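# Mount and fasten centrifuge rotor, or tag it HOLD

## Task

The current date is 3 August 2029. Check the use-by date printed on the card attached to the centrifuge. If the rotor is still within that date, lower it fully onto the centrifuge's drive shaft. Then thread the knob onto the top of the shaft until it seats on the rotor, and tighten it firmly. If the date has already passed, do not mount the rotor. Leave it standing where it is and place the HOLD block on top of it. In neither case may the rotor be dropped.

## Robot and tools

ROBOT. There are two six-joint arms, left_arm and right_arm, each ending in a two-finger gripper. Every list of joints, in rows and in results, uses this order: shoulder pan, shoulder lift, elbow, wrist 1, wrist 2, wrist 3. Stated ranges are ±6.283 rad for every joint except the elbow, which is ±3.142 rad. A real end stop may differ from these by up to 0.010 rad.

FRAMES. In the scene frame the origin is at table-top height, halfway between the two nominal bases. +z points up and +x points out over the table. left_arm sits on the +y side, and these names do not match image sides. The calibrated bases are left_arm at (+0.027, +0.454, 0) m, quat_wxyz (+1.000, 0, 0, +0.010), and right_arm at (-0.022, -0.682, 0) m, quat_wxyz (+1.000, 0, 0, -0.012). Each hand's reported position (m), quat_wxyz and velocities are given in that arm's own base frame. They may be off by a few cm, more so at long reach. Fixed cameras and the table use the scene frame. The fingers point along the gripper's +z and close along its y. end_effector_position is the point between the closed pads; closed fingertips reach about 19 mm past it, open ones about 6 mm. A block sticks out about 10 cm from the wrist 3 axis toward the gripper's +x.

execute_actions(actions, cameras). actions is a list of actions. Each action has up to 15 rows, and each row lasts one 1/30 s step. If an action has fewer rows, its final row repeats until all 15 steps are done. Each row is one flat list of 18 numbers in [-1, 1] covering both arms, even if only one arm moves:
- left_arm's 6 joint offsets, then its gripper position, force_limit and speed;
- then the same 9 numbers for right_arm.
Joint numbers are scaled offsets, not poses. Within an action, every row's offset counts from the Joint targets as they stood when that action began. Offsets do not build on earlier rows, but repeating the same offset in the next action moves the joint further. A value of 1.0 equals 1.371 rad for pan and lift, 1.714 rad for the elbow and 2.057 rad for the wrists. A command that takes a joint more than 0.010 rad past its range is refused for both arms. If the first action fails this check, or any action is malformed, the whole call is rejected. Targets are rate-limited to 2.09 rad/s for pan and lift, 2.62 for the elbow and 3.14 for the wrists. They also stay within 0.324, 0.405 or 0.486 rad of the measured angle, and are scaled back if the gripper would exceed 3.4 m/s. Motion lags commands by about 0.15 s, so large moves may need several actions. Images are returned only when actions is empty or cameras names them. Use ["all"] for every camera, [] for none, or names chosen from cam_high, cam_low, cam_left_wrist and cam_right_wrist. An unknown name voids the call.

GRIPPER NUMBERS. These are absolute commands, not offsets. For position, +1 is fully open (85 mm), about -0.8 brings the pads together, and -1 closes until something stops the fingers. force_limit and speed both run from -1 to +1 and both start at +1. Speed -1 gives about 20 mm/s, 0 about 85 mm/s and +1 about 150 mm/s. A slow close at force_limit -1 holds with roughly 30 N per pad; at +1 it is about 100 N. Fast closes from well open can give 120 to 245 N. To leave a gripper as it is, resend its previous three numbers, because 0 counts as a command. Stopped fingers only react to a new position that differs by at least 0.01. Only then do new force or speed values apply. To loosen a grip, open first. To grasp, command -1, hold it, and check for object_status 2.

move(target, speed, blend, blocking, cameras). target is either one 18-number row or a list of up to 15 rows, laid out as above. Joint parts of every row are offsets from the current Joint targets; they do not chain from row to row. Gripper parts are absolute. Joints are interpolated so that they all arrive together, which means the hand follows a curve. There is no collision avoidance. speed is in rad/s for the joint with the farthest to travel: 0.01 to 3.14, default 0.5. Give one value, or one per target. blend, in rad, rounds the corners at intermediate targets; 0 stops at each one. blocking=false returns after about 0.5 s while the motion continues. Each path lasts at least 0.5 s, and paths longer than 10 s stop short. The result adds a move: line reading done, off_target, moving, held or fault, and possibly limits=held. wait(seconds 0 to 10) lets time pass and lets a running move continue. stop brakes the move, but the fingers keep going. zoom_image(camera, region=[x0,y0,x1,y1] px from the top-left, at most 504 by 504) enlarges part of the latest image. finished_scene(scene=1) ends the session for good.

RESULTS. Joint positions (rad), velocities (rad/s) and torques are listed per arm. Torques include the arm's own weight and carry offset and noise, and positive means toward a larger angle. Joint targets are the base for your next offsets. Velocities show "within noise" at rest. object_status means: 0 moving, 1 blocked while opening, 2 blocked while closing (an object is gripped), 3 reached the commanded position. position_measured is in counts: 3 open, 78 ≈ 60 mm, 130 ≈ 40 mm, 180 ≈ 20 mm, 230 pads together. Tool commands shows the current gripper commands. "joint command not followed" means the check that keeps the arms apart altered or held back targets. "joint sent to its limit" means a joint reached its end stop. Step readings appear only after execute_actions. Cameras are 672x504. Fixed-camera calibration may be off by up to 2.3° and 9 mm, and a wrist view can lag while its arm moves.

AVOID. Both arms are stiff, so commanding even slightly past a firm contact can trip a fault. A net force of about 150 N (±25) on an arm, or torque reaching its load limit, stops that arm for 10 s and it yields to the contact. The limits are 306 N m for pan and lift, 139 for the elbow and 52 for each wrist, and a held load counts toward them. Do not press the arms together, close a gripper on the other gripper's fingers, or strike fixed or heavy objects. Do not drop the rotor, let go of a part while it is moving, or let anything fall from or be left off the table. Do not grip a part hard while it still rests on something. A motor that reaches 85 °C locks its arm for 30 to 60 s; MOTOR HOT warns from 70 °C. Loose objects can occasionally get pushed by outside disturbances.

Each tool is called after ">>>" as name(argument=value, ...) on one line, values as JSON.

## Session

>>> execute_actions(actions=[])

Scene clock: 0.00 s.
left_arm: end_effector_position=(+0.7352, +0.8027, +0.1988) position_measured=3 object_status=3 end_effector_quat_wxyz=(-0.523, +0.765, +0.045, +0.374) | right_arm: end_effector_position=(+0.3280, +1.0260, +0.3524) position_measured=3 object_status=3 end_effector_quat_wxyz=(-0.231, +0.349, +0.901, +0.116)
Joint positions: left_arm=[3.694 -0.731 1.705 -3.923 -1.122 -2.336] | right_arm=[4.109 -1.009 1.249 -1.942 -1.063 1.74]
Joint velocities: within noise
Joint torques (N m): no reading
Motor temperatures (°C): left_arm=[33 33 31 30 37 32] | right_arm=[33 32 29 38 30 38]
Joint targets: left_arm=[3.694 -0.731 1.705 -3.923 -1.122 -2.336] | right_arm=[4.109 -1.009 1.249 -1.942 -1.063 1.740]
Tool commands: left_gripper/position=+1.0 left_gripper/force_limit=+1.0 left_gripper/speed=+1.0 right_gripper/position=+1.0 right_gripper/force_limit=+1.0 right_gripper/speed=+1.0

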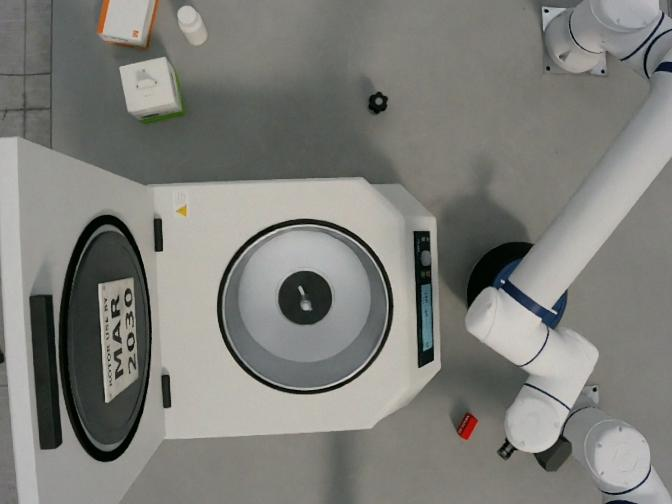

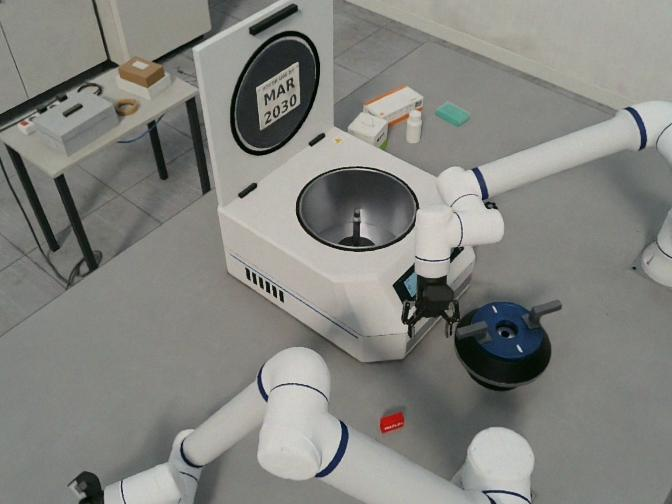

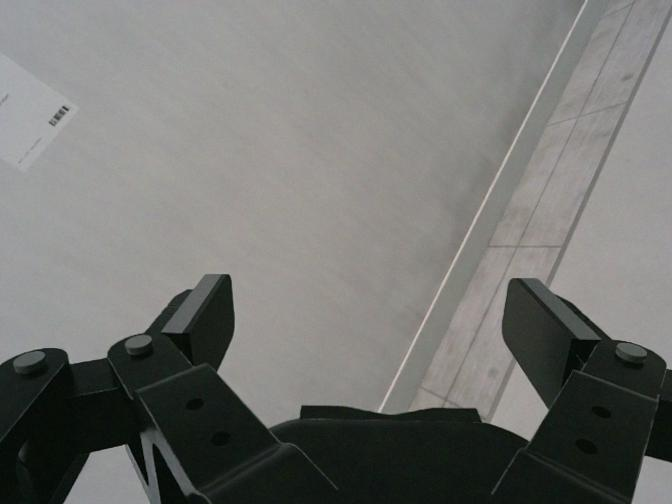

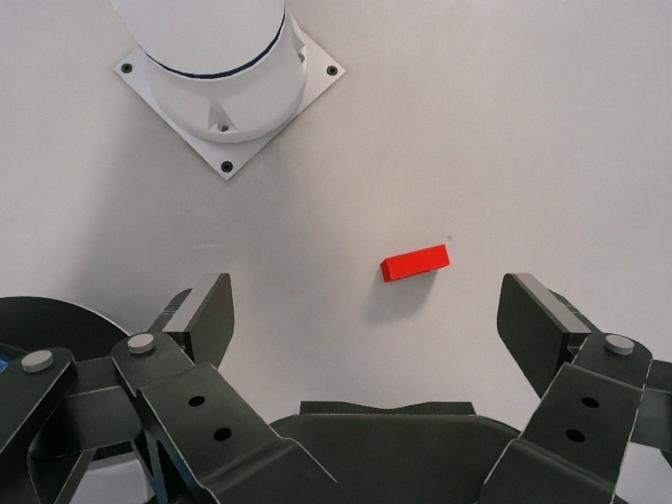

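>>> zoom_image(camera="cam_low", region=[430, 270, 590, 400])

>>> zoom_image(camera="cam_low", region=[290, 160, 430, 260])

>>> zoom_image(camera="cam_high", region=[210, 210, 400, 400])

>>> zoom_image(camera="cam_high", region=[340, 70, 420, 130])

>>> zoom_image(camera="cam_high", region=[60, 200, 180, 460])

>>> zoom_image(camera="cam_high", region=[400, 220, 600, 460])

Scaled by 3.150.

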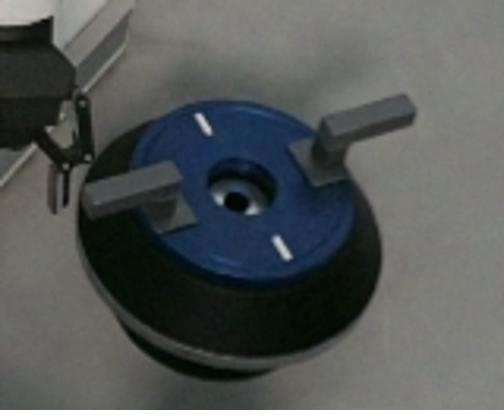

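Scaled by 3.600.

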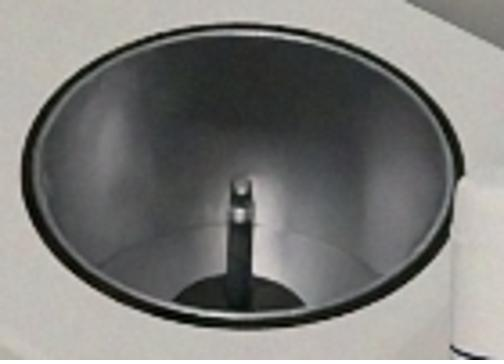

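Scaled by 2.653.

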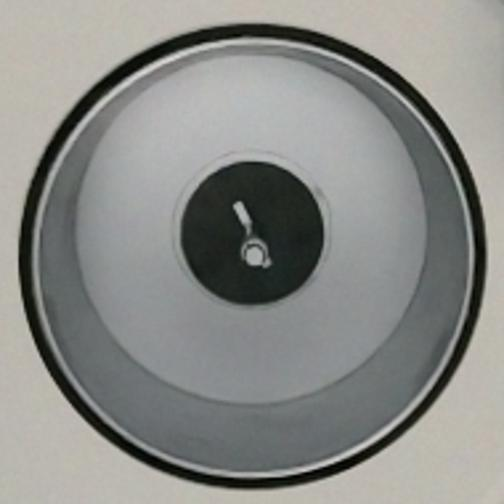

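Scaled by 6.300.

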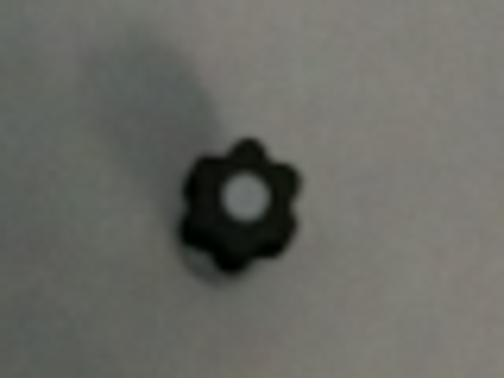

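Scaled by 1.938.

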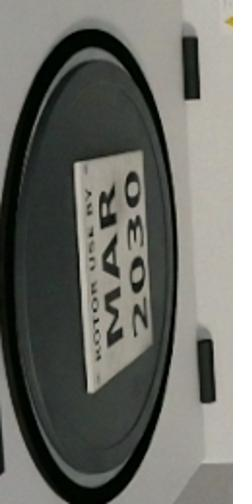

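Scaled by 2.100.

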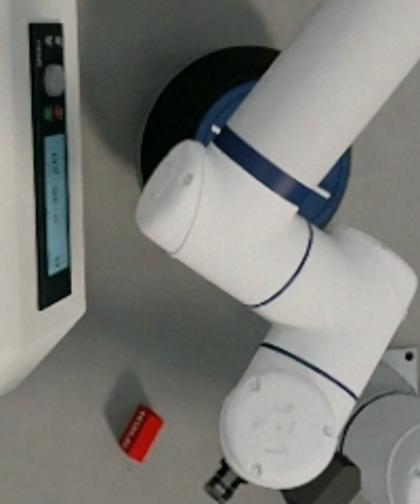

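>>> move(target=[[0,-0.943,0.0995,0.972,-0.218,-0.295,1,1,1,0,-0.4836,0.3226,0.117,-0.247,0,1,1,1],[-0.4,-0.943,0.0995,0.972,-0.218,-0.295,1,1,1,-0.679,-0.4836,0.3226,0.117,-0.247,0,1,1,1],[-1,-0.943,0.0995,0.972,-0.218,-0.295,1,1,1,-0.679,-0.4836,0.3226,0.117,-0.247,0,1,1,1]], speed=1.2, blend=[0.3,0.3,0])

Scene clock: 7.13 s.
left_arm: end_effector_position=(+0.4931, -0.2676, +0.6433) position_measured=3 object_status=3 end_effector_quat_wxyz=(+0.076, +0.846, -0.472, +0.236) | right_arm: end_effector_position=(+0.6151, +0.1995, +0.4532) position_measured=3 object_status=3 end_effector_quat_wxyz=(+0.000, +0.753, +0.658, +0.000)
Joint positions: left_arm=[2.322 -2.024 1.876 -1.923 -1.571 -2.943] | right_arm=[3.177 -1.672 1.802 -1.701 -1.572 1.74]
Joint torques (N m): left_arm=[-3.4 -27.73 -71.93 -3.01 0.26 -4.77] | right_arm=[-15.59 -38.52 -33.62 -1.96 -2.21 -0.18]
Joint targets: left_arm=[2.322 -2.024 1.876 -1.923 -1.571 -2.943] | right_arm=[3.177 -1.672 1.802 -1.701 -1.572 1.740]
move: done

>>> move(target=[-0.4172,0,0,0.243,0,0,1,1,1,0,0,0,0,0,0,1,1,1], speed=1.0, cameras=["all"])

Scene clock: 8.53 s.
left_arm: end_effector_position=(+0.2485, -0.3753, +0.5527) position_measured=3 object_status=3 end_effector_quat_wxyz=(+0.000, +0.700, -0.714, +0.000) | right_arm: end_effector_position=(+0.6151, +0.1995, +0.4532) position_measured=3 object_status=3 end_effector_quat_wxyz=(+0.000, +0.753, +0.658, +0.000)
Joint positions: left_arm=[1.75 -2.024 1.876 -1.423 -1.571 -2.943] | right_arm=[3.177 -1.672 1.802 -1.701 -1.572 1.74]
Joint torques (N m): left_arm=[-5.43 -4.44 -77.82 -2.12 2.22 -4.48] | right_arm=[-15.8 -29.79 -35 -2.9 -1.96 0.14]
Joint targets: left_arm=[1.750 -2.024 1.876 -1.423 -1.571 -2.943] | right_arm=[3.177 -1.672 1.802 -1.701 -1.572 1.740]
move: done
camera_calibration:
cam_left_wrist: T_world_to_cam=[[-0.999547, 0.0248196, -0.0170069, 0.277938], [0.0173661, 0.937509, 0.347529, 0.174296], [0.0245697, 0.347076, -0.937515, 0.772692], [0, 0, 0, 1]] pos_world=[0.2558, -0.438485, 0.668564]
cam_right_wrist: T_world_to_cam=[[0.992679, -0.120445, -0.00899608, -0.57611], [-0.109918, -0.931764, 0.346026, 0.119248], [-0.0500594, -0.342504, -0.938182, 0.6543], [0, 0, 0, 1]] pos_world=[0.617754, 0.265822, 0.567407]

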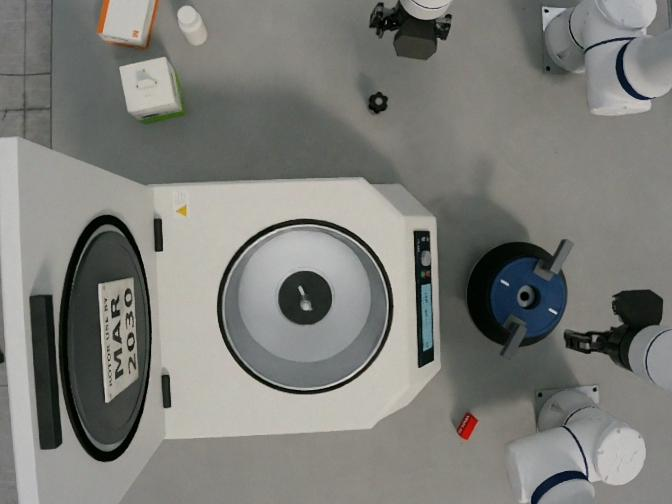

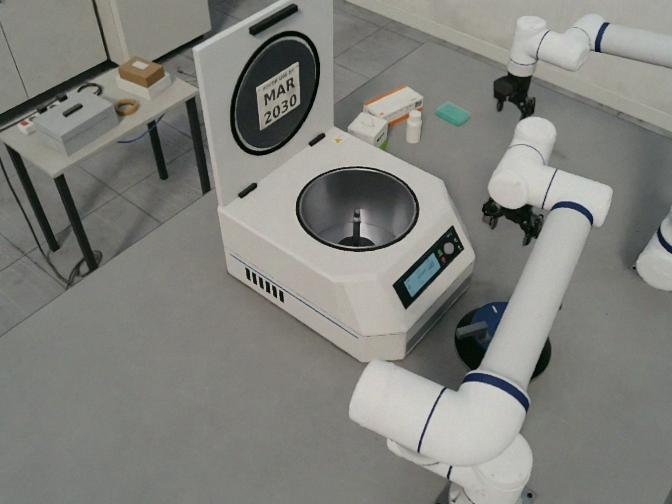

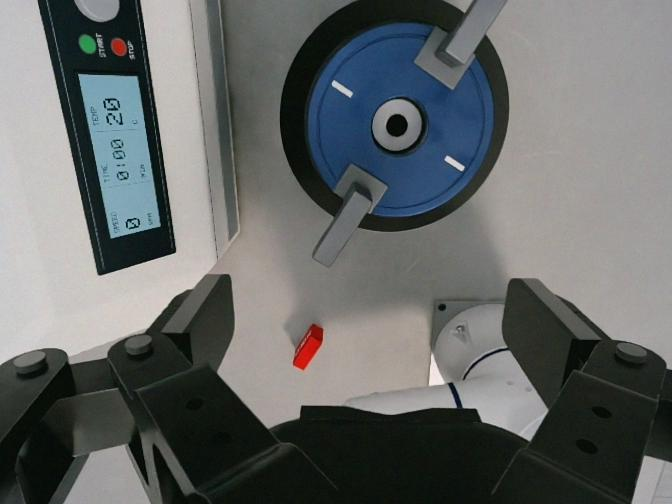

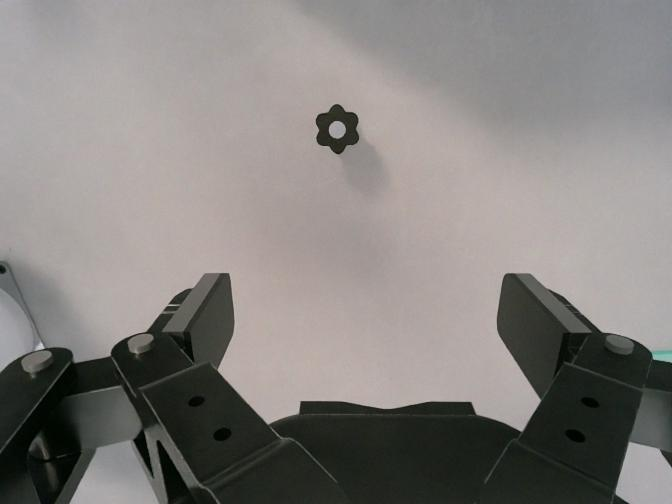

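>>> move(target=[[0,0,0,0,0,0,1,1,1,0.3231,0.4887,-0.6616,0.2256,0,-1,1,1,1]], speed=1.2)

>>> move(target=[[0,0,0,0,0,0,1,1,1,0,0,0,0,0,-0.388,1,1,1]], speed=1.2, cameras=["cam_right_wrist","cam_low"])

>>> zoom_image(camera="cam_right_wrist", region=[250, 100, 450, 250])

Scene clock: 12.60 s.
left_arm: end_effector_position=(+0.2484, -0.3753, +0.5527) position_measured=3 object_status=3 end_effector_quat_wxyz=(+0.000, +0.700, -0.714, +0.000) | right_arm: end_effector_position=(+0.7957, +0.6129, +0.6207) position_measured=3 object_status=3 end_effector_quat_wxyz=(+0.000, -0.388, +0.922, +0.000)
Joint positions: left_arm=[1.75 -2.024 1.876 -1.423 -1.571 -2.943] | right_arm=[3.621 -1.002 0.668 -1.237 -1.572 -0.317]
Joint torques (N m): left_arm=[-6.25 -7.96 -90.8 -1.4 2.87 -3.3] | right_arm=[9.06 -65.16 -48.96 -1.2 -0.74 -4.47]
Joint targets: left_arm=[1.750 -2.024 1.876 -1.423 -1.571 -2.943] | right_arm=[3.621 -1.002 0.668 -1.237 -1.572 -0.317]
move: done

Scene clock: 14.03 s.
left_arm: end_effector_position=(+0.2484, -0.3753, +0.5527) position_measured=3 object_status=3 end_effector_quat_wxyz=(+0.000, +0.700, -0.714, +0.000) | right_arm: end_effector_position=(+0.7957, +0.6130, +0.6207) position_measured=3 object_status=3 end_effector_quat_wxyz=(+0.000, +0.715, -0.699, +0.000)
Joint positions: left_arm=[1.75 -2.024 1.876 -1.423 -1.571 -2.943] | right_arm=[3.621 -1.002 0.668 -1.237 -1.572 -1.115]
Joint torques (N m): left_arm=[-7.7 -9.62 -90.25 -1.69 2.63 -3.7] | right_arm=[8.28 -68.58 -48.51 -1.57 -0.21 -4.31]
Joint targets: left_arm=[1.750 -2.024 1.876 -1.423 -1.571 -2.943] | right_arm=[3.621 -1.002 0.668 -1.237 -1.572 -1.116]
move: done
camera_calibration:
cam_right_wrist: T_world_to_cam=[[-0.999302, -0.0360326, -0.00985198, 0.82975], [-0.0372198, 0.937998, 0.344637, -0.736716], [-0.00317704, 0.344763, -0.938684, 0.503935], [0, 0, 0, 1]] pos_world=[0.803352, 0.547198, 0.73511]
Images, in order (width x height): cam_low 672x504, cam_right_wrist 672x504.

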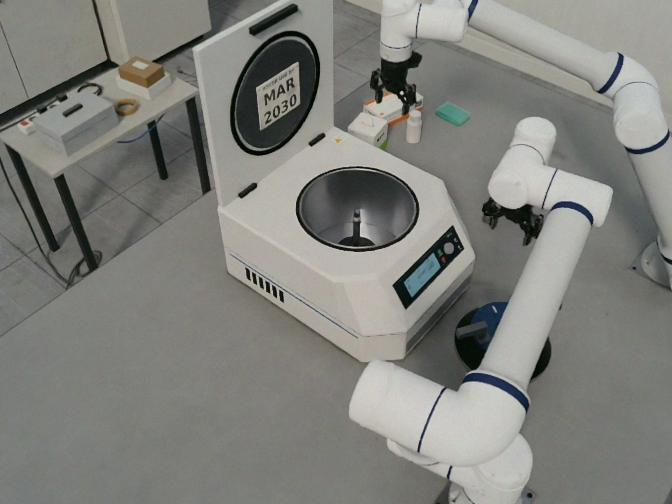

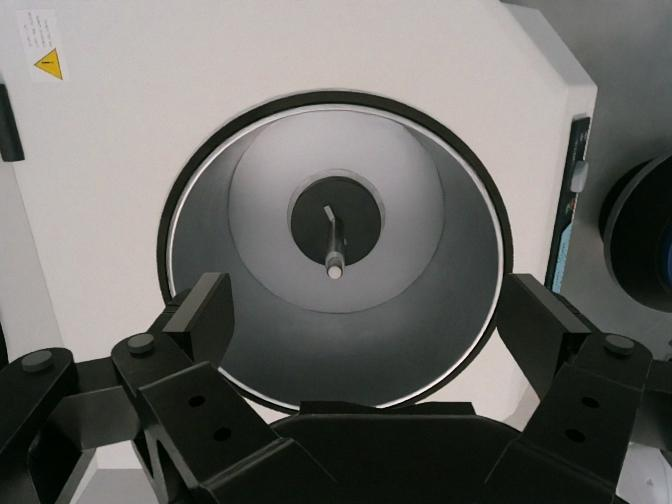

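Scaled by 2.520.

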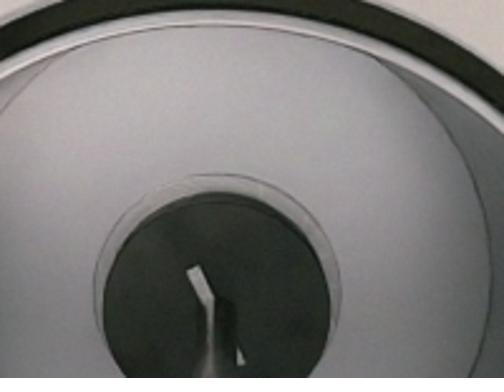

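>>> move(target=[[0.0713,-0.0781,0.2268,-0.1368,0,-1,1,1,1,0,0,0,0,0,0.5275,1,1,1],[0.0713,-0.0781,0.2268,-0.1368,0,-1,1,1,1,0.3966,-0.4888,0.6131,-0.185,0,0.5275,1,1,1]], speed=1.2)

>>> move(target=[[0,0,0,0,0,-0.2164,1,1,1,0,0.0297,0.1239,-0.123,0,0,1,1,1]], speed=1.0, cameras=["all"])

Scene clock: 20.33 s.
left_arm: end_effector_position=(+0.2684, -0.2950, +0.3604) position_measured=3 object_status=3 end_effector_quat_wxyz=(+0.000, +0.960, +0.279, +0.000) | right_arm: end_effector_position=(+0.1748, +0.6267, +0.5005) position_measured=3 object_status=3 end_effector_quat_wxyz=(+0.000, -0.503, +0.865, +0.000)
Joint positions: left_arm=[1.848 -2.131 2.265 -1.705 -1.571 -5] | right_arm=[4.164 -1.672 1.719 -1.617 -1.572 -0.03]
Joint torques (N m): left_arm=[19.02 -15.14 -65.02 -6.96 2.5 -4.67] | right_arm=[8.89 -44.4 -33.11 -11.37 0.17 4.59]
Joint targets: left_arm=[1.848 -2.131 2.265 -1.705 -1.571 -5.000] | right_arm=[4.165 -1.673 1.719 -1.617 -1.572 -0.030]
move: done

Scene clock: 21.50 s.
left_arm: end_effector_position=(+0.2684, -0.2950, +0.3604) position_measured=3 object_status=3 end_effector_quat_wxyz=(+0.000, +0.875, +0.484, +0.000) | right_arm: end_effector_position=(+0.1748, +0.6267, +0.3606) position_measured=3 object_status=3 end_effector_quat_wxyz=(+0.000, -0.503, +0.864, +0.000)
Joint positions: left_arm=[1.848 -2.131 2.265 -1.705 -1.571 -5.445] | right_arm=[4.165 -1.632 1.932 -1.87 -1.572 -0.03]
Joint torques (N m): left_arm=[18.75 -16.09 -65.77 -6.15 2.27 -4.49] | right_arm=[8.4 -25.32 -30.65 -11.1 -1.06 4.49]
Joint targets: left_arm=[1.848 -2.131 2.265 -1.705 -1.571 -5.445] | right_arm=[4.165 -1.632 1.932 -1.871 -1.572 -0.030]
move: done
camera_calibration:
cam_left_wrist: T_world_to_cam=[[0.843562, -0.536778, -0.0164897, -0.368012], [-0.498312, -0.793821, 0.348617, -0.207276], [-0.20022, -0.285863, -0.93712, 0.43748], [0, 0, 0, 1]] pos_world=[0.294745, -0.237021, 0.476163]
cam_right_wrist: T_world_to_cam=[[-0.87513, 0.483781, -0.010138, -0.140281], [0.451001, 0.823067, 0.345195, -0.696549], [0.175343, 0.297519, -0.938476, 0.251348], [0, 0, 0, 1]] pos_world=[0.147308, 0.566391, 0.474907]

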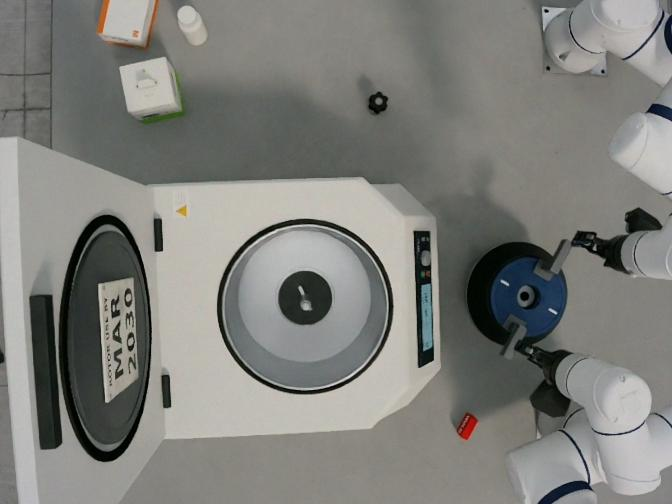

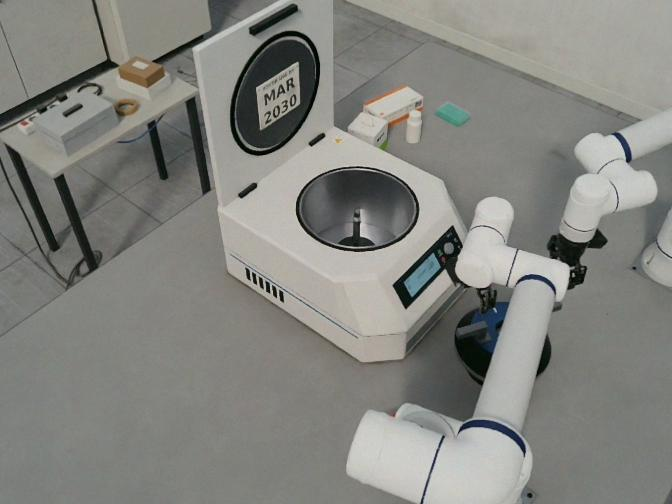

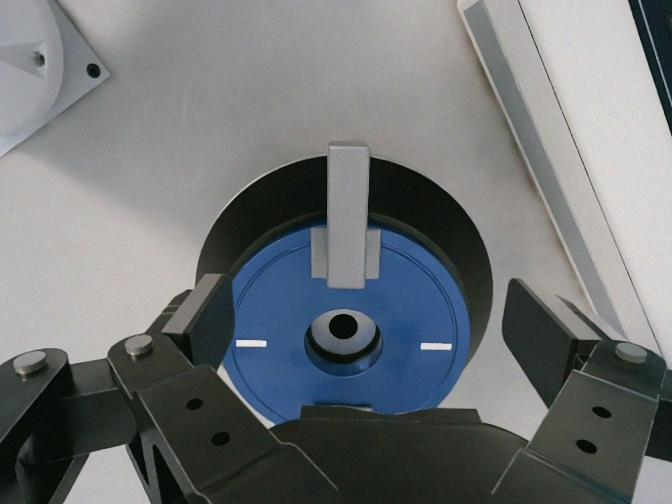

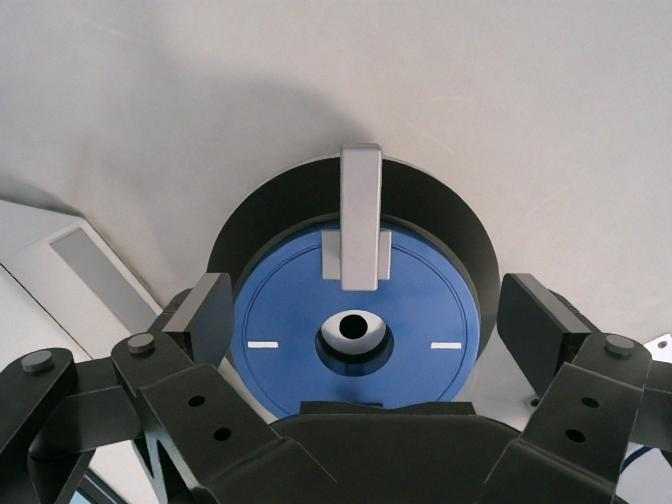

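>>> move(target=[[-0.0074,0.0279,0.0956,-0.0981,0,-0.005,1,1,1,0.0063,0.0519,0.0703,-0.0931,0,0.0039,1,1,1]], speed=0.5, cameras=["all"])

>>> zoom_image(camera="cam_low", region=[430, 230, 590, 400])

Scene clock: 24.27 s.
left_arm: end_effector_position=(+0.2636, -0.2913, +0.2605) position_measured=3 object_status=3 end_effector_quat_wxyz=(+0.000, +0.875, +0.484, +0.000) | right_arm: end_effector_position=(+0.1702, +0.6296, +0.2609) position_measured=3 object_status=3 end_effector_quat_wxyz=(+0.000, -0.503, +0.864, +0.000)
Joint positions: left_arm=[1.838 -2.093 2.428 -1.906 -1.571 -5.455] | right_arm=[4.173 -1.561 2.052 -2.062 -1.572 -0.022]
Joint torques (N m): left_arm=[-6.47 14.41 -59.45 -7.39 1.94 -4.65] | right_arm=[7.21 -31.7 -28.23 -11.69 -2.89 4.63]
Joint targets: left_arm=[1.838 -2.093 2.428 -1.906 -1.571 -5.456] | right_arm=[4.173 -1.561 2.052 -2.062 -1.572 -0.022]
move: done
camera_calibration:
cam_left_wrist: T_world_to_cam=[[0.843738, -0.536492, -0.0167846, -0.363497], [-0.498014, -0.794122, 0.348356, -0.171963], [-0.200219, -0.285562, -0.937212, 0.344063], [0, 0, 0, 1]] pos_world=[0.289945, -0.233321, 0.376263]
cam_right_wrist: T_world_to_cam=[[-0.875437, 0.483224, -0.0102451, -0.14623], [0.450476, 0.823425, 0.345025, -0.662555], [0.17516, 0.297433, -0.938538, 0.157807], [0, 0, 0, 1]] pos_world=[0.142809, 0.569289, 0.375208]

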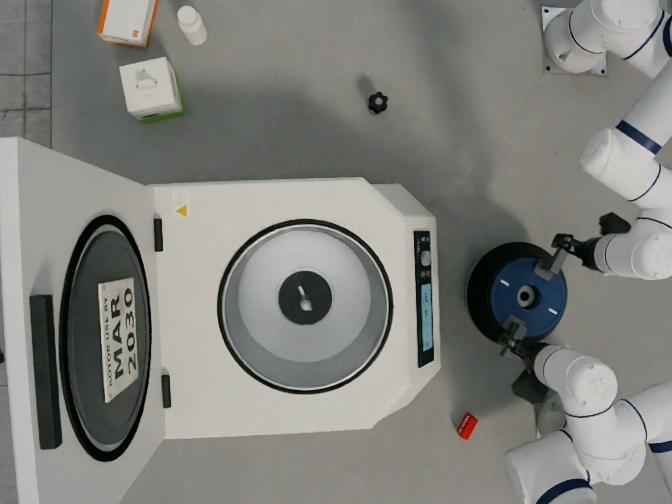

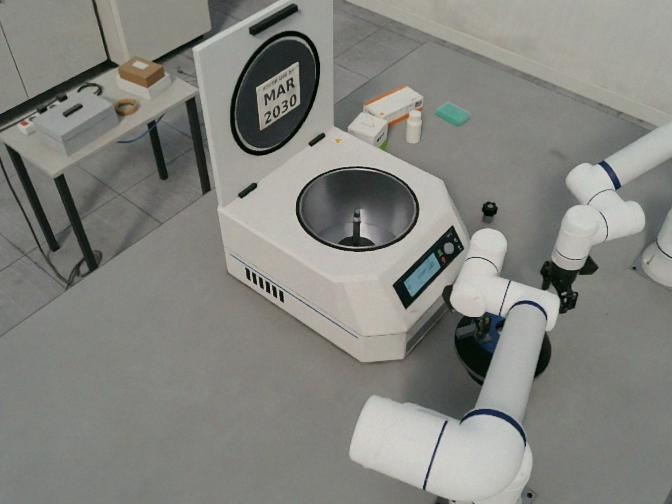

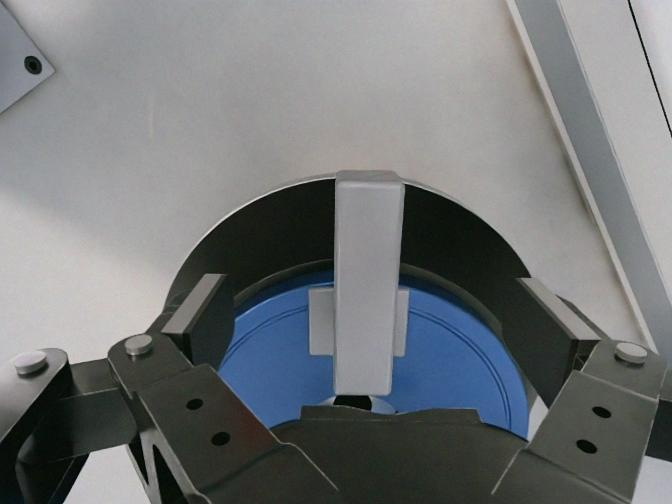

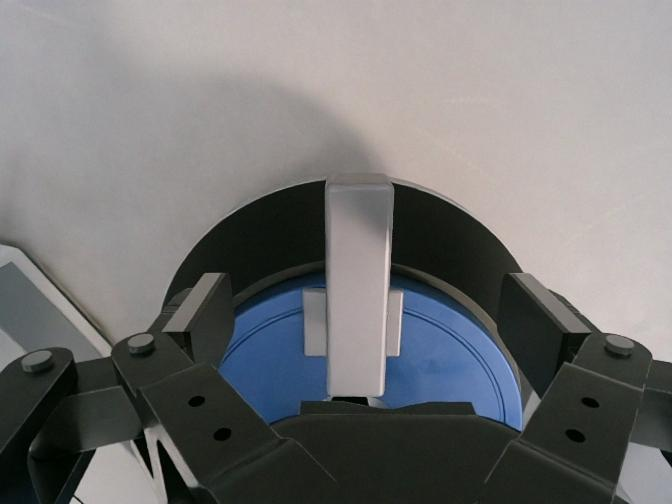

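Scaled by 2.965.

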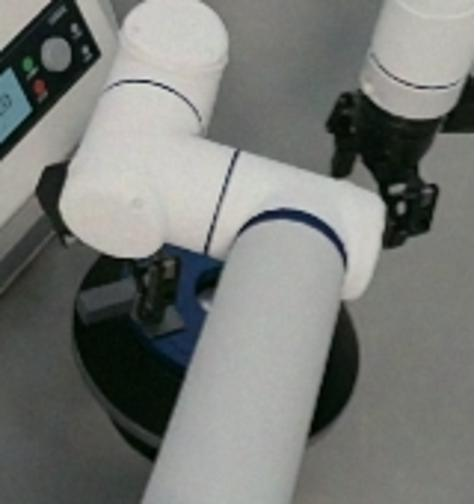

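>>> move(target=[[0,0.0271,0.0328,-0.0457,0,0,1,1,1,-0.0029,0.0258,0.0244,-0.0374,0,-0.0023,1,1,1]], speed=0.3, cameras=["cam_left_wrist","cam_right_wrist","cam_low"])

Scene clock: 26.10 s.
left_arm: end_effector_position=(+0.2637, -0.2916, +0.2221) position_measured=3 object_status=3 end_effector_quat_wxyz=(+0.000, +0.875, +0.484, +0.000) | right_arm: end_effector_position=(+0.1723, +0.6284, +0.2222) position_measured=3 object_status=3 end_effector_quat_wxyz=(+0.000, -0.503, +0.864, +0.000)
Joint positions: left_arm=[1.838 -2.056 2.485 -2 -1.571 -5.456] | right_arm=[4.169 -1.525 2.094 -2.139 -1.572 -0.027]
Joint torques (N m): left_arm=[-6.15 13.3 -59.97 -6.21 1.97 -4.23] | right_arm=[-15.75 -28.75 -26.92 -11.54 -3.01 -4.63]
Joint targets: left_arm=[1.838 -2.056 2.485 -2.000 -1.571 -5.456] | right_arm=[4.169 -1.525 2.094 -2.139 -1.572 -0.027]
move: done
camera_calibration:
cam_left_wrist: T_world_to_cam=[[0.84378, -0.536442, -0.016287, -0.364502], [-0.498027, -0.793944, 0.348743, -0.15878], [-0.200012, -0.286151, -0.937077, 0.307793], [0, 0, 0, 1]] pos_world=[0.290045, -0.233521, 0.337863]
cam_right_wrist: T_world_to_cam=[[-0.875785, 0.482595, -0.0101423, -0.143745], [0.449955, 0.823798, 0.344814, -0.649269], [0.174761, 0.29742, -0.938616, 0.121551], [0, 0, 0, 1]] pos_world=[0.14501, 0.568086, 0.336509]
Images, in order (width x height): cam_low 672x504, cam_left_wrist 672x504, cam_right_wrist 672x504.

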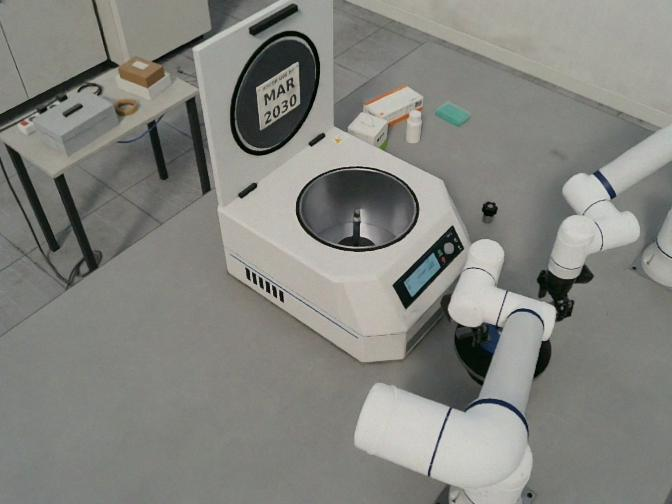

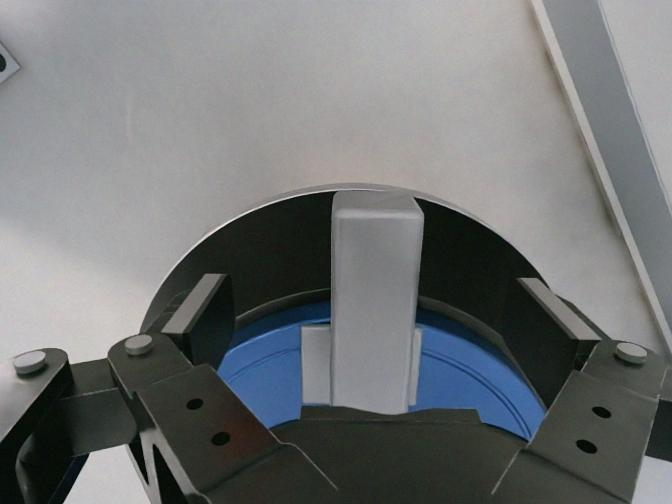

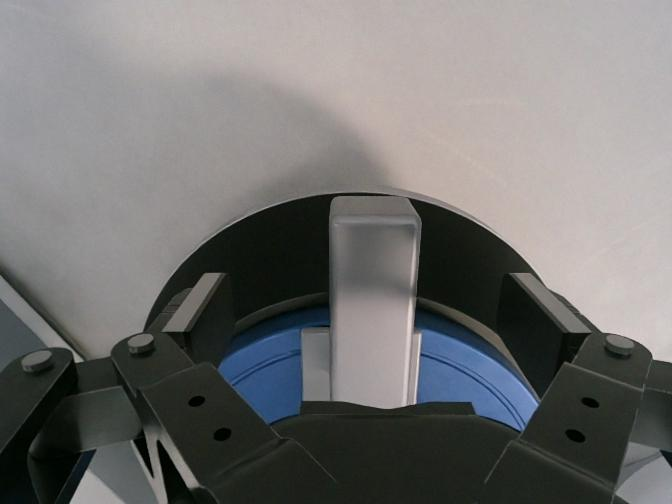

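>>> move(target=[[0,0.0085,0.0083,-0.0125,0,0,1,1,1,0,0.0075,0.0057,-0.0098,0,0,1,1,1]], speed=0.2)

>>> move(target=[[0,0,0,0,0,0,-1,-0.3,-1,0,0,0,0,0,0,-1,-0.3,-1]], cameras=["all"])

Scene clock: 29.83 s.
left_arm: end_effector_position=(+0.2637, -0.2916, +0.2121) position_measured=3 object_status=3 end_effector_quat_wxyz=(+0.000, +0.875, +0.484, +0.000) | right_arm: end_effector_position=(+0.1724, +0.6284, +0.2123) position_measured=3 object_status=3 end_effector_quat_wxyz=(+0.000, -0.503, +0.864, +0.000)
Joint positions: left_arm=[1.838 -2.044 2.499 -2.026 -1.571 -5.456] | right_arm=[4.169 -1.515 2.104 -2.159 -1.572 -0.027]
Joint torques (N m): left_arm=[3.31 10.37 -56.83 -6.05 2.05 -4.64] | right_arm=[-15.38 -28.55 -25.93 -11.16 -3.07 -4.72]
Joint targets: left_arm=[1.838 -2.044 2.499 -2.026 -1.571 -5.456] | right_arm=[4.169 -1.515 2.104 -2.159 -1.572 -0.027]
move: done

Scene clock: 33.27 s.
left_arm: end_effector_position=(+0.2637, -0.2916, +0.2120) position_measured=171 object_status=2 end_effector_quat_wxyz=(+0.000, +0.875, +0.484, +0.000) | right_arm: end_effector_position=(+0.1724, +0.6284, +0.2122) position_measured=171 object_status=2 end_effector_quat_wxyz=(+0.000, -0.503, +0.864, +0.000)
Joint positions: left_arm=[1.838 -2.044 2.499 -2.026 -1.571 -5.456] | right_arm=[4.169 -1.515 2.104 -2.159 -1.572 -0.027]
Joint torques (N m): left_arm=[8.48 10.83 -57.28 -5.18 1.47 -3.7] | right_arm=[-13.79 -28.94 -26.41 -10.18 -2.86 -3.94]
Joint targets: left_arm=[1.838 -2.044 2.499 -2.026 -1.571 -5.456] | right_arm=[4.169 -1.515 2.104 -2.159 -1.572 -0.027]
move: done
camera_calibration:
cam_left_wrist: T_world_to_cam=[[0.84377, -0.536456, -0.0163378, -0.36465], [-0.498041, -0.793968, 0.348669, -0.155235], [-0.200017, -0.286059, -0.937104, 0.298361], [0, 0, 0, 1]] pos_world=[0.290045, -0.233521, 0.327763]
cam_right_wrist: T_world_to_cam=[[-0.875823, 0.482525, -0.0101729, -0.143703], [0.44988, 0.82384, 0.344813, -0.645878], [0.174762, 0.297419, -0.938616, 0.112147], [0, 0, 0, 1]] pos_world=[0.14511, 0.568085, 0.326509]

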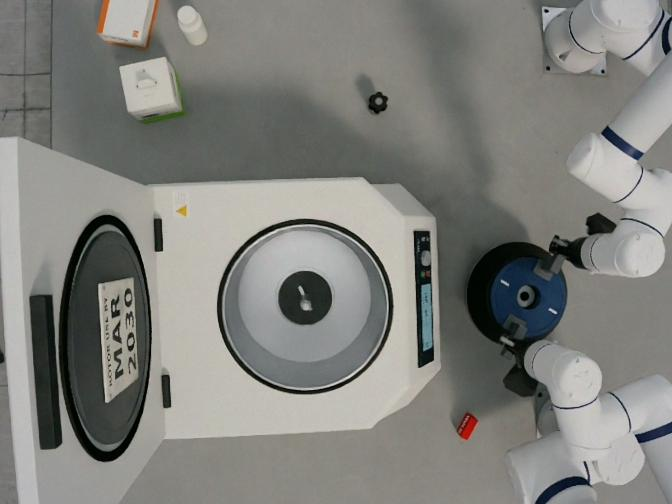

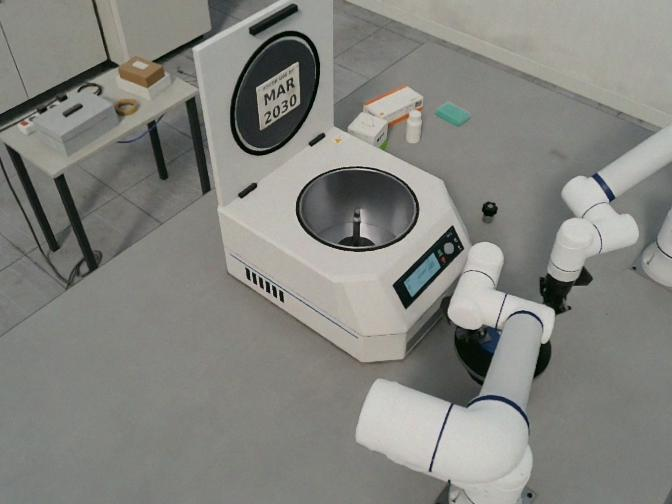

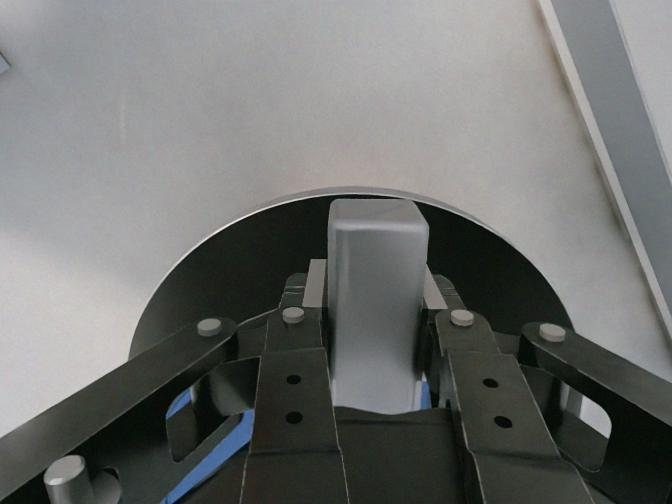

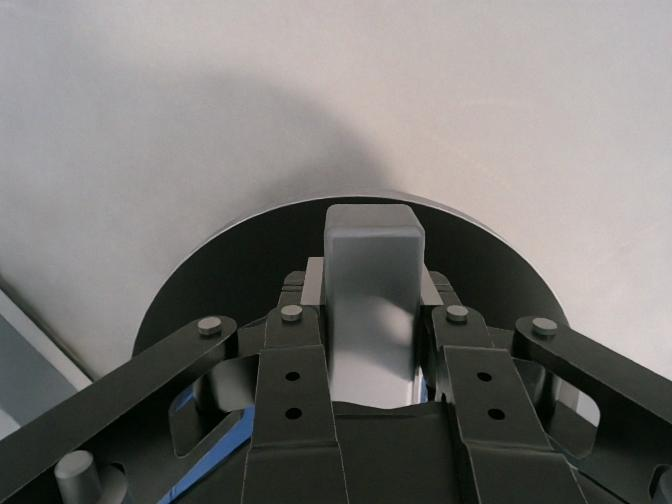

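>>> move(target=[[0,-0.0274,-0.0301,0.0434,0,0,-1,-0.3,-1,0,-0.0255,-0.0214,0.0348,0,0,-1,-0.3,-1]], speed=0.05, cameras=["all"])

Scene clock: 36.07 s.
left_arm: end_effector_position=(+0.2637, -0.2915, +0.2477) position_measured=171 object_status=2 end_effector_quat_wxyz=(+0.000, +0.875, +0.484, +0.000) | right_arm: end_effector_position=(+0.1724, +0.6285, +0.2478) position_measured=171 object_status=2 end_effector_quat_wxyz=(+0.000, -0.503, +0.864, +0.000)
Joint positions: left_arm=[1.838 -2.082 2.447 -1.937 -1.571 -5.456] | right_arm=[4.169 -1.55 2.067 -2.088 -1.572 -0.027]
Joint torques (N m): left_arm=[15.75 -31.64 -111.2 -1.16 1.59 1.03] | right_arm=[-1.64 -68.66 -53.85 0.77 -3.01 2.78]
Joint targets: left_arm=[1.838 -2.082 2.447 -1.937 -1.571 -5.456] | right_arm=[4.169 -1.550 2.067 -2.088 -1.572 -0.027]
move: done
camera_calibration:
cam_left_wrist: T_world_to_cam=[[0.843769, -0.536454, -0.0164855, -0.363874], [-0.498003, -0.794004, 0.34864, -0.167662], [-0.200119, -0.285962, -0.937112, 0.331879], [0, 0, 0, 1]] pos_world=[0.289945, -0.233421, 0.363463]
cam_right_wrist: T_world_to_cam=[[-0.875794, 0.482578, -0.0101917, -0.143369], [0.449902, 0.823778, 0.344933, -0.658165], [0.174853, 0.297505, -0.938572, 0.145484], [0, 0, 0, 1]] pos_world=[0.14511, 0.568086, 0.362108]

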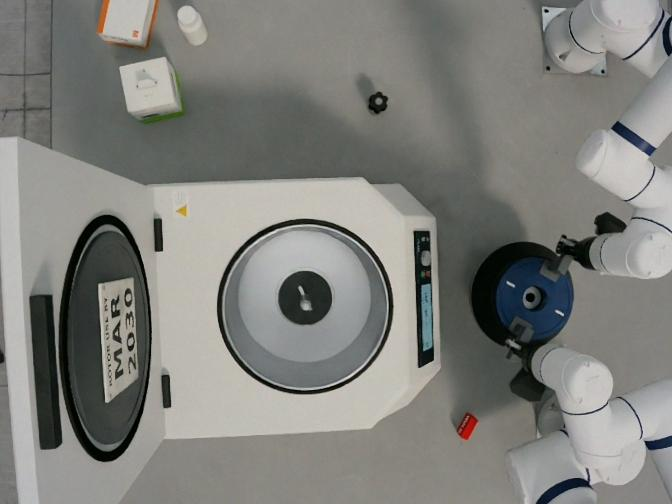

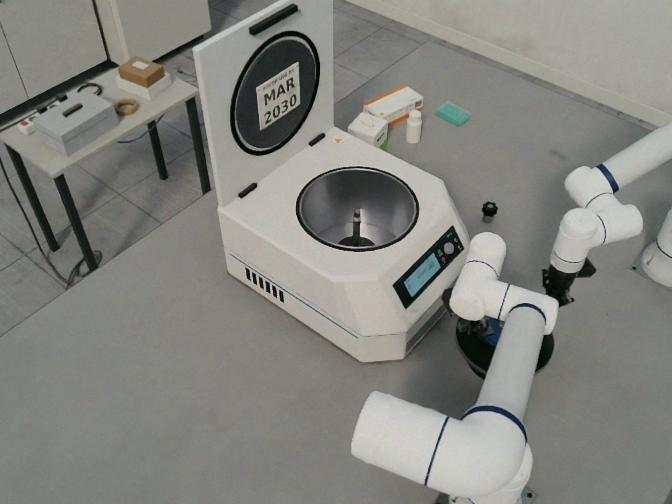

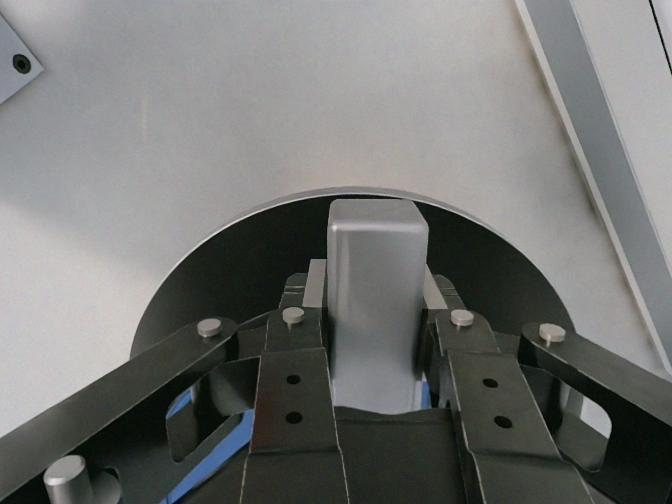

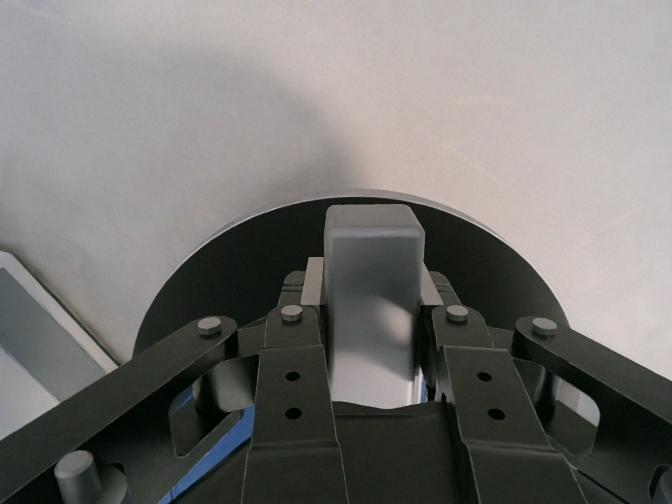

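>>> move(target=[[0,0,0,0,0,0,-0.97,0.4,-1,0,0,0,0,0,0,-0.97,0.4,-1]], cameras=[])

Scene clock: 36.83 s.
left_arm: end_effector_position=(+0.2637, -0.2915, +0.2477) position_measured=172 object_status=2 end_effector_quat_wxyz=(+0.000, +0.875, +0.484, +0.000) | right_arm: end_effector_position=(+0.1724, +0.6285, +0.2479) position_measured=172 object_status=2 end_effector_quat_wxyz=(+0.000, -0.503, +0.864, +0.000)
Joint positions: left_arm=[1.838 -2.082 2.447 -1.937 -1.571 -5.456] | right_arm=[4.169 -1.55 2.067 -2.088 -1.572 -0.027]
Joint torques (N m): left_arm=[11.05 -37.13 -111.14 -1.53 5.1 2.89] | right_arm=[2.3 -67.83 -53.02 1.45 -2.92 3.08]
Joint targets: left_arm=[1.838 -2.082 2.447 -1.937 -1.571 -5.456] | right_arm=[4.169 -1.550 2.067 -2.088 -1.572 -0.027]
move: done
No camera images: "cameras" was empty.

>>> move(target=[[0,-0.0272,-0.0443,0.0549,0,0,-0.97,0.4,-1,0,-0.0302,-0.0331,0.0477,0,0,-0.97,0.4,-1],[0,-0.0477,-0.1102,0.1235,0,0,-0.97,0.4,-1,0,-0.0614,-0.0855,0.1123,0,0,-0.97,0.4,-1],[0,-0.0523,-0.1904,0.1935,0,0,-0.97,0.4,-1,0,-0.0826,-0.1537,0.1832,0,0,-0.97,0.4,-1],[0,-0.0370,-0.2983,0.2732,0,0,-0.97,0.4,-1,0,-0.0887,-0.2516,0.2688,0,0,-0.97,0.4,-1]], speed=0.15, blend=[0.02,0.02,0.02,0], cameras=["cam_left_wrist","cam_right_wrist","cam_low"])

Scene clock: 42.87 s.
left_arm: end_effector_position=(+0.2636, -0.2915, +0.5473) position_measured=172 object_status=2 end_effector_quat_wxyz=(+0.000, +0.875, +0.484, +0.000) | right_arm: end_effector_position=(+0.1722, +0.6282, +0.5475) position_measured=172 object_status=2 end_effector_quat_wxyz=(+0.000, -0.503, +0.864, +0.000)
Joint positions: left_arm=[1.837 -2.132 1.936 -1.375 -1.571 -5.456] | right_arm=[4.169 -1.671 1.636 -1.535 -1.572 -0.027]
Joint torques (N m): left_arm=[29.57 -16.34 -121.45 1.14 7.66 2.61] | right_arm=[-11.73 -72.81 -62.45 7.79 0.39 3.12]
Joint targets: left_arm=[1.838 -2.132 1.936 -1.375 -1.571 -5.456] | right_arm=[4.169 -1.672 1.636 -1.535 -1.572 -0.027]
move: done
camera_calibration:
cam_left_wrist: T_world_to_cam=[[0.843649, -0.536641, -0.0165269, -0.358917], [-0.498124, -0.793839, 0.348843, -0.272175], [-0.200323, -0.286069, -0.937035, 0.612621], [0, 0, 0, 1]] pos_world=[0.289945, -0.233421, 0.663063]
cam_right_wrist: T_world_to_cam=[[-0.875802, 0.482564, -0.0101463, -0.140366], [0.449888, 0.823753, 0.34501, -0.761239], [0.174847, 0.297596, -0.938544, 0.426828], [0, 0, 0, 1]] pos_world=[0.14491, 0.567786, 0.661808]
Images, in order (width x height): cam_low 672x504, cam_left_wrist 672x504, cam_right_wrist 672x504.

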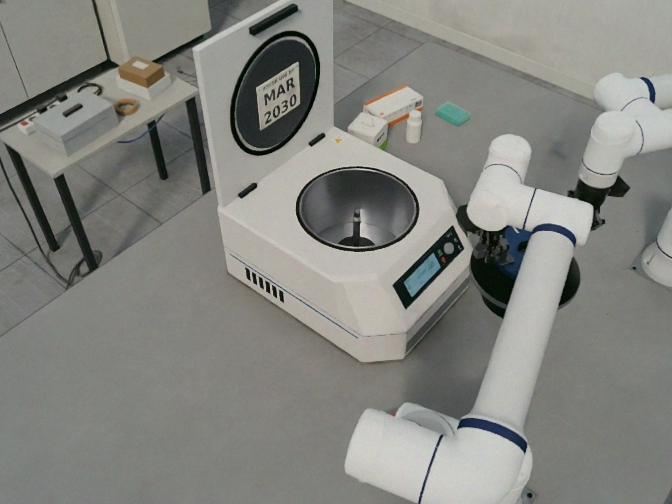

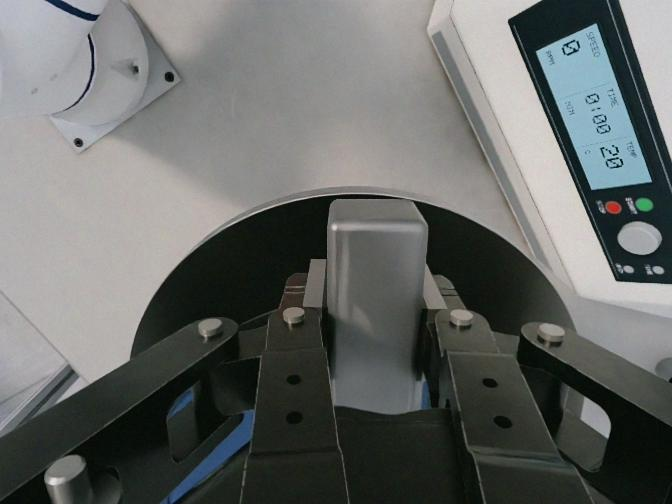

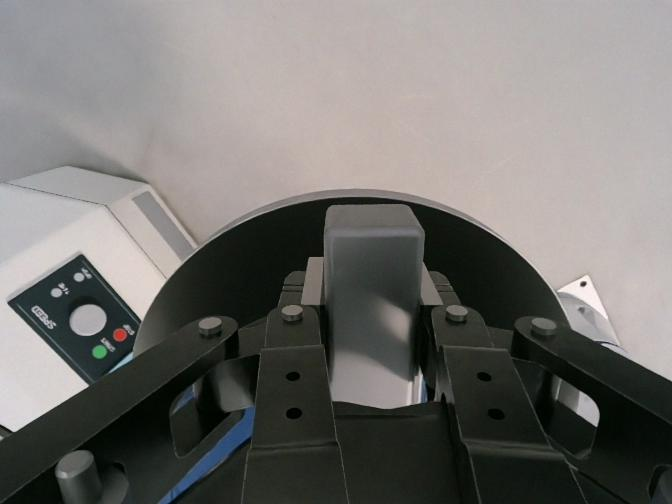

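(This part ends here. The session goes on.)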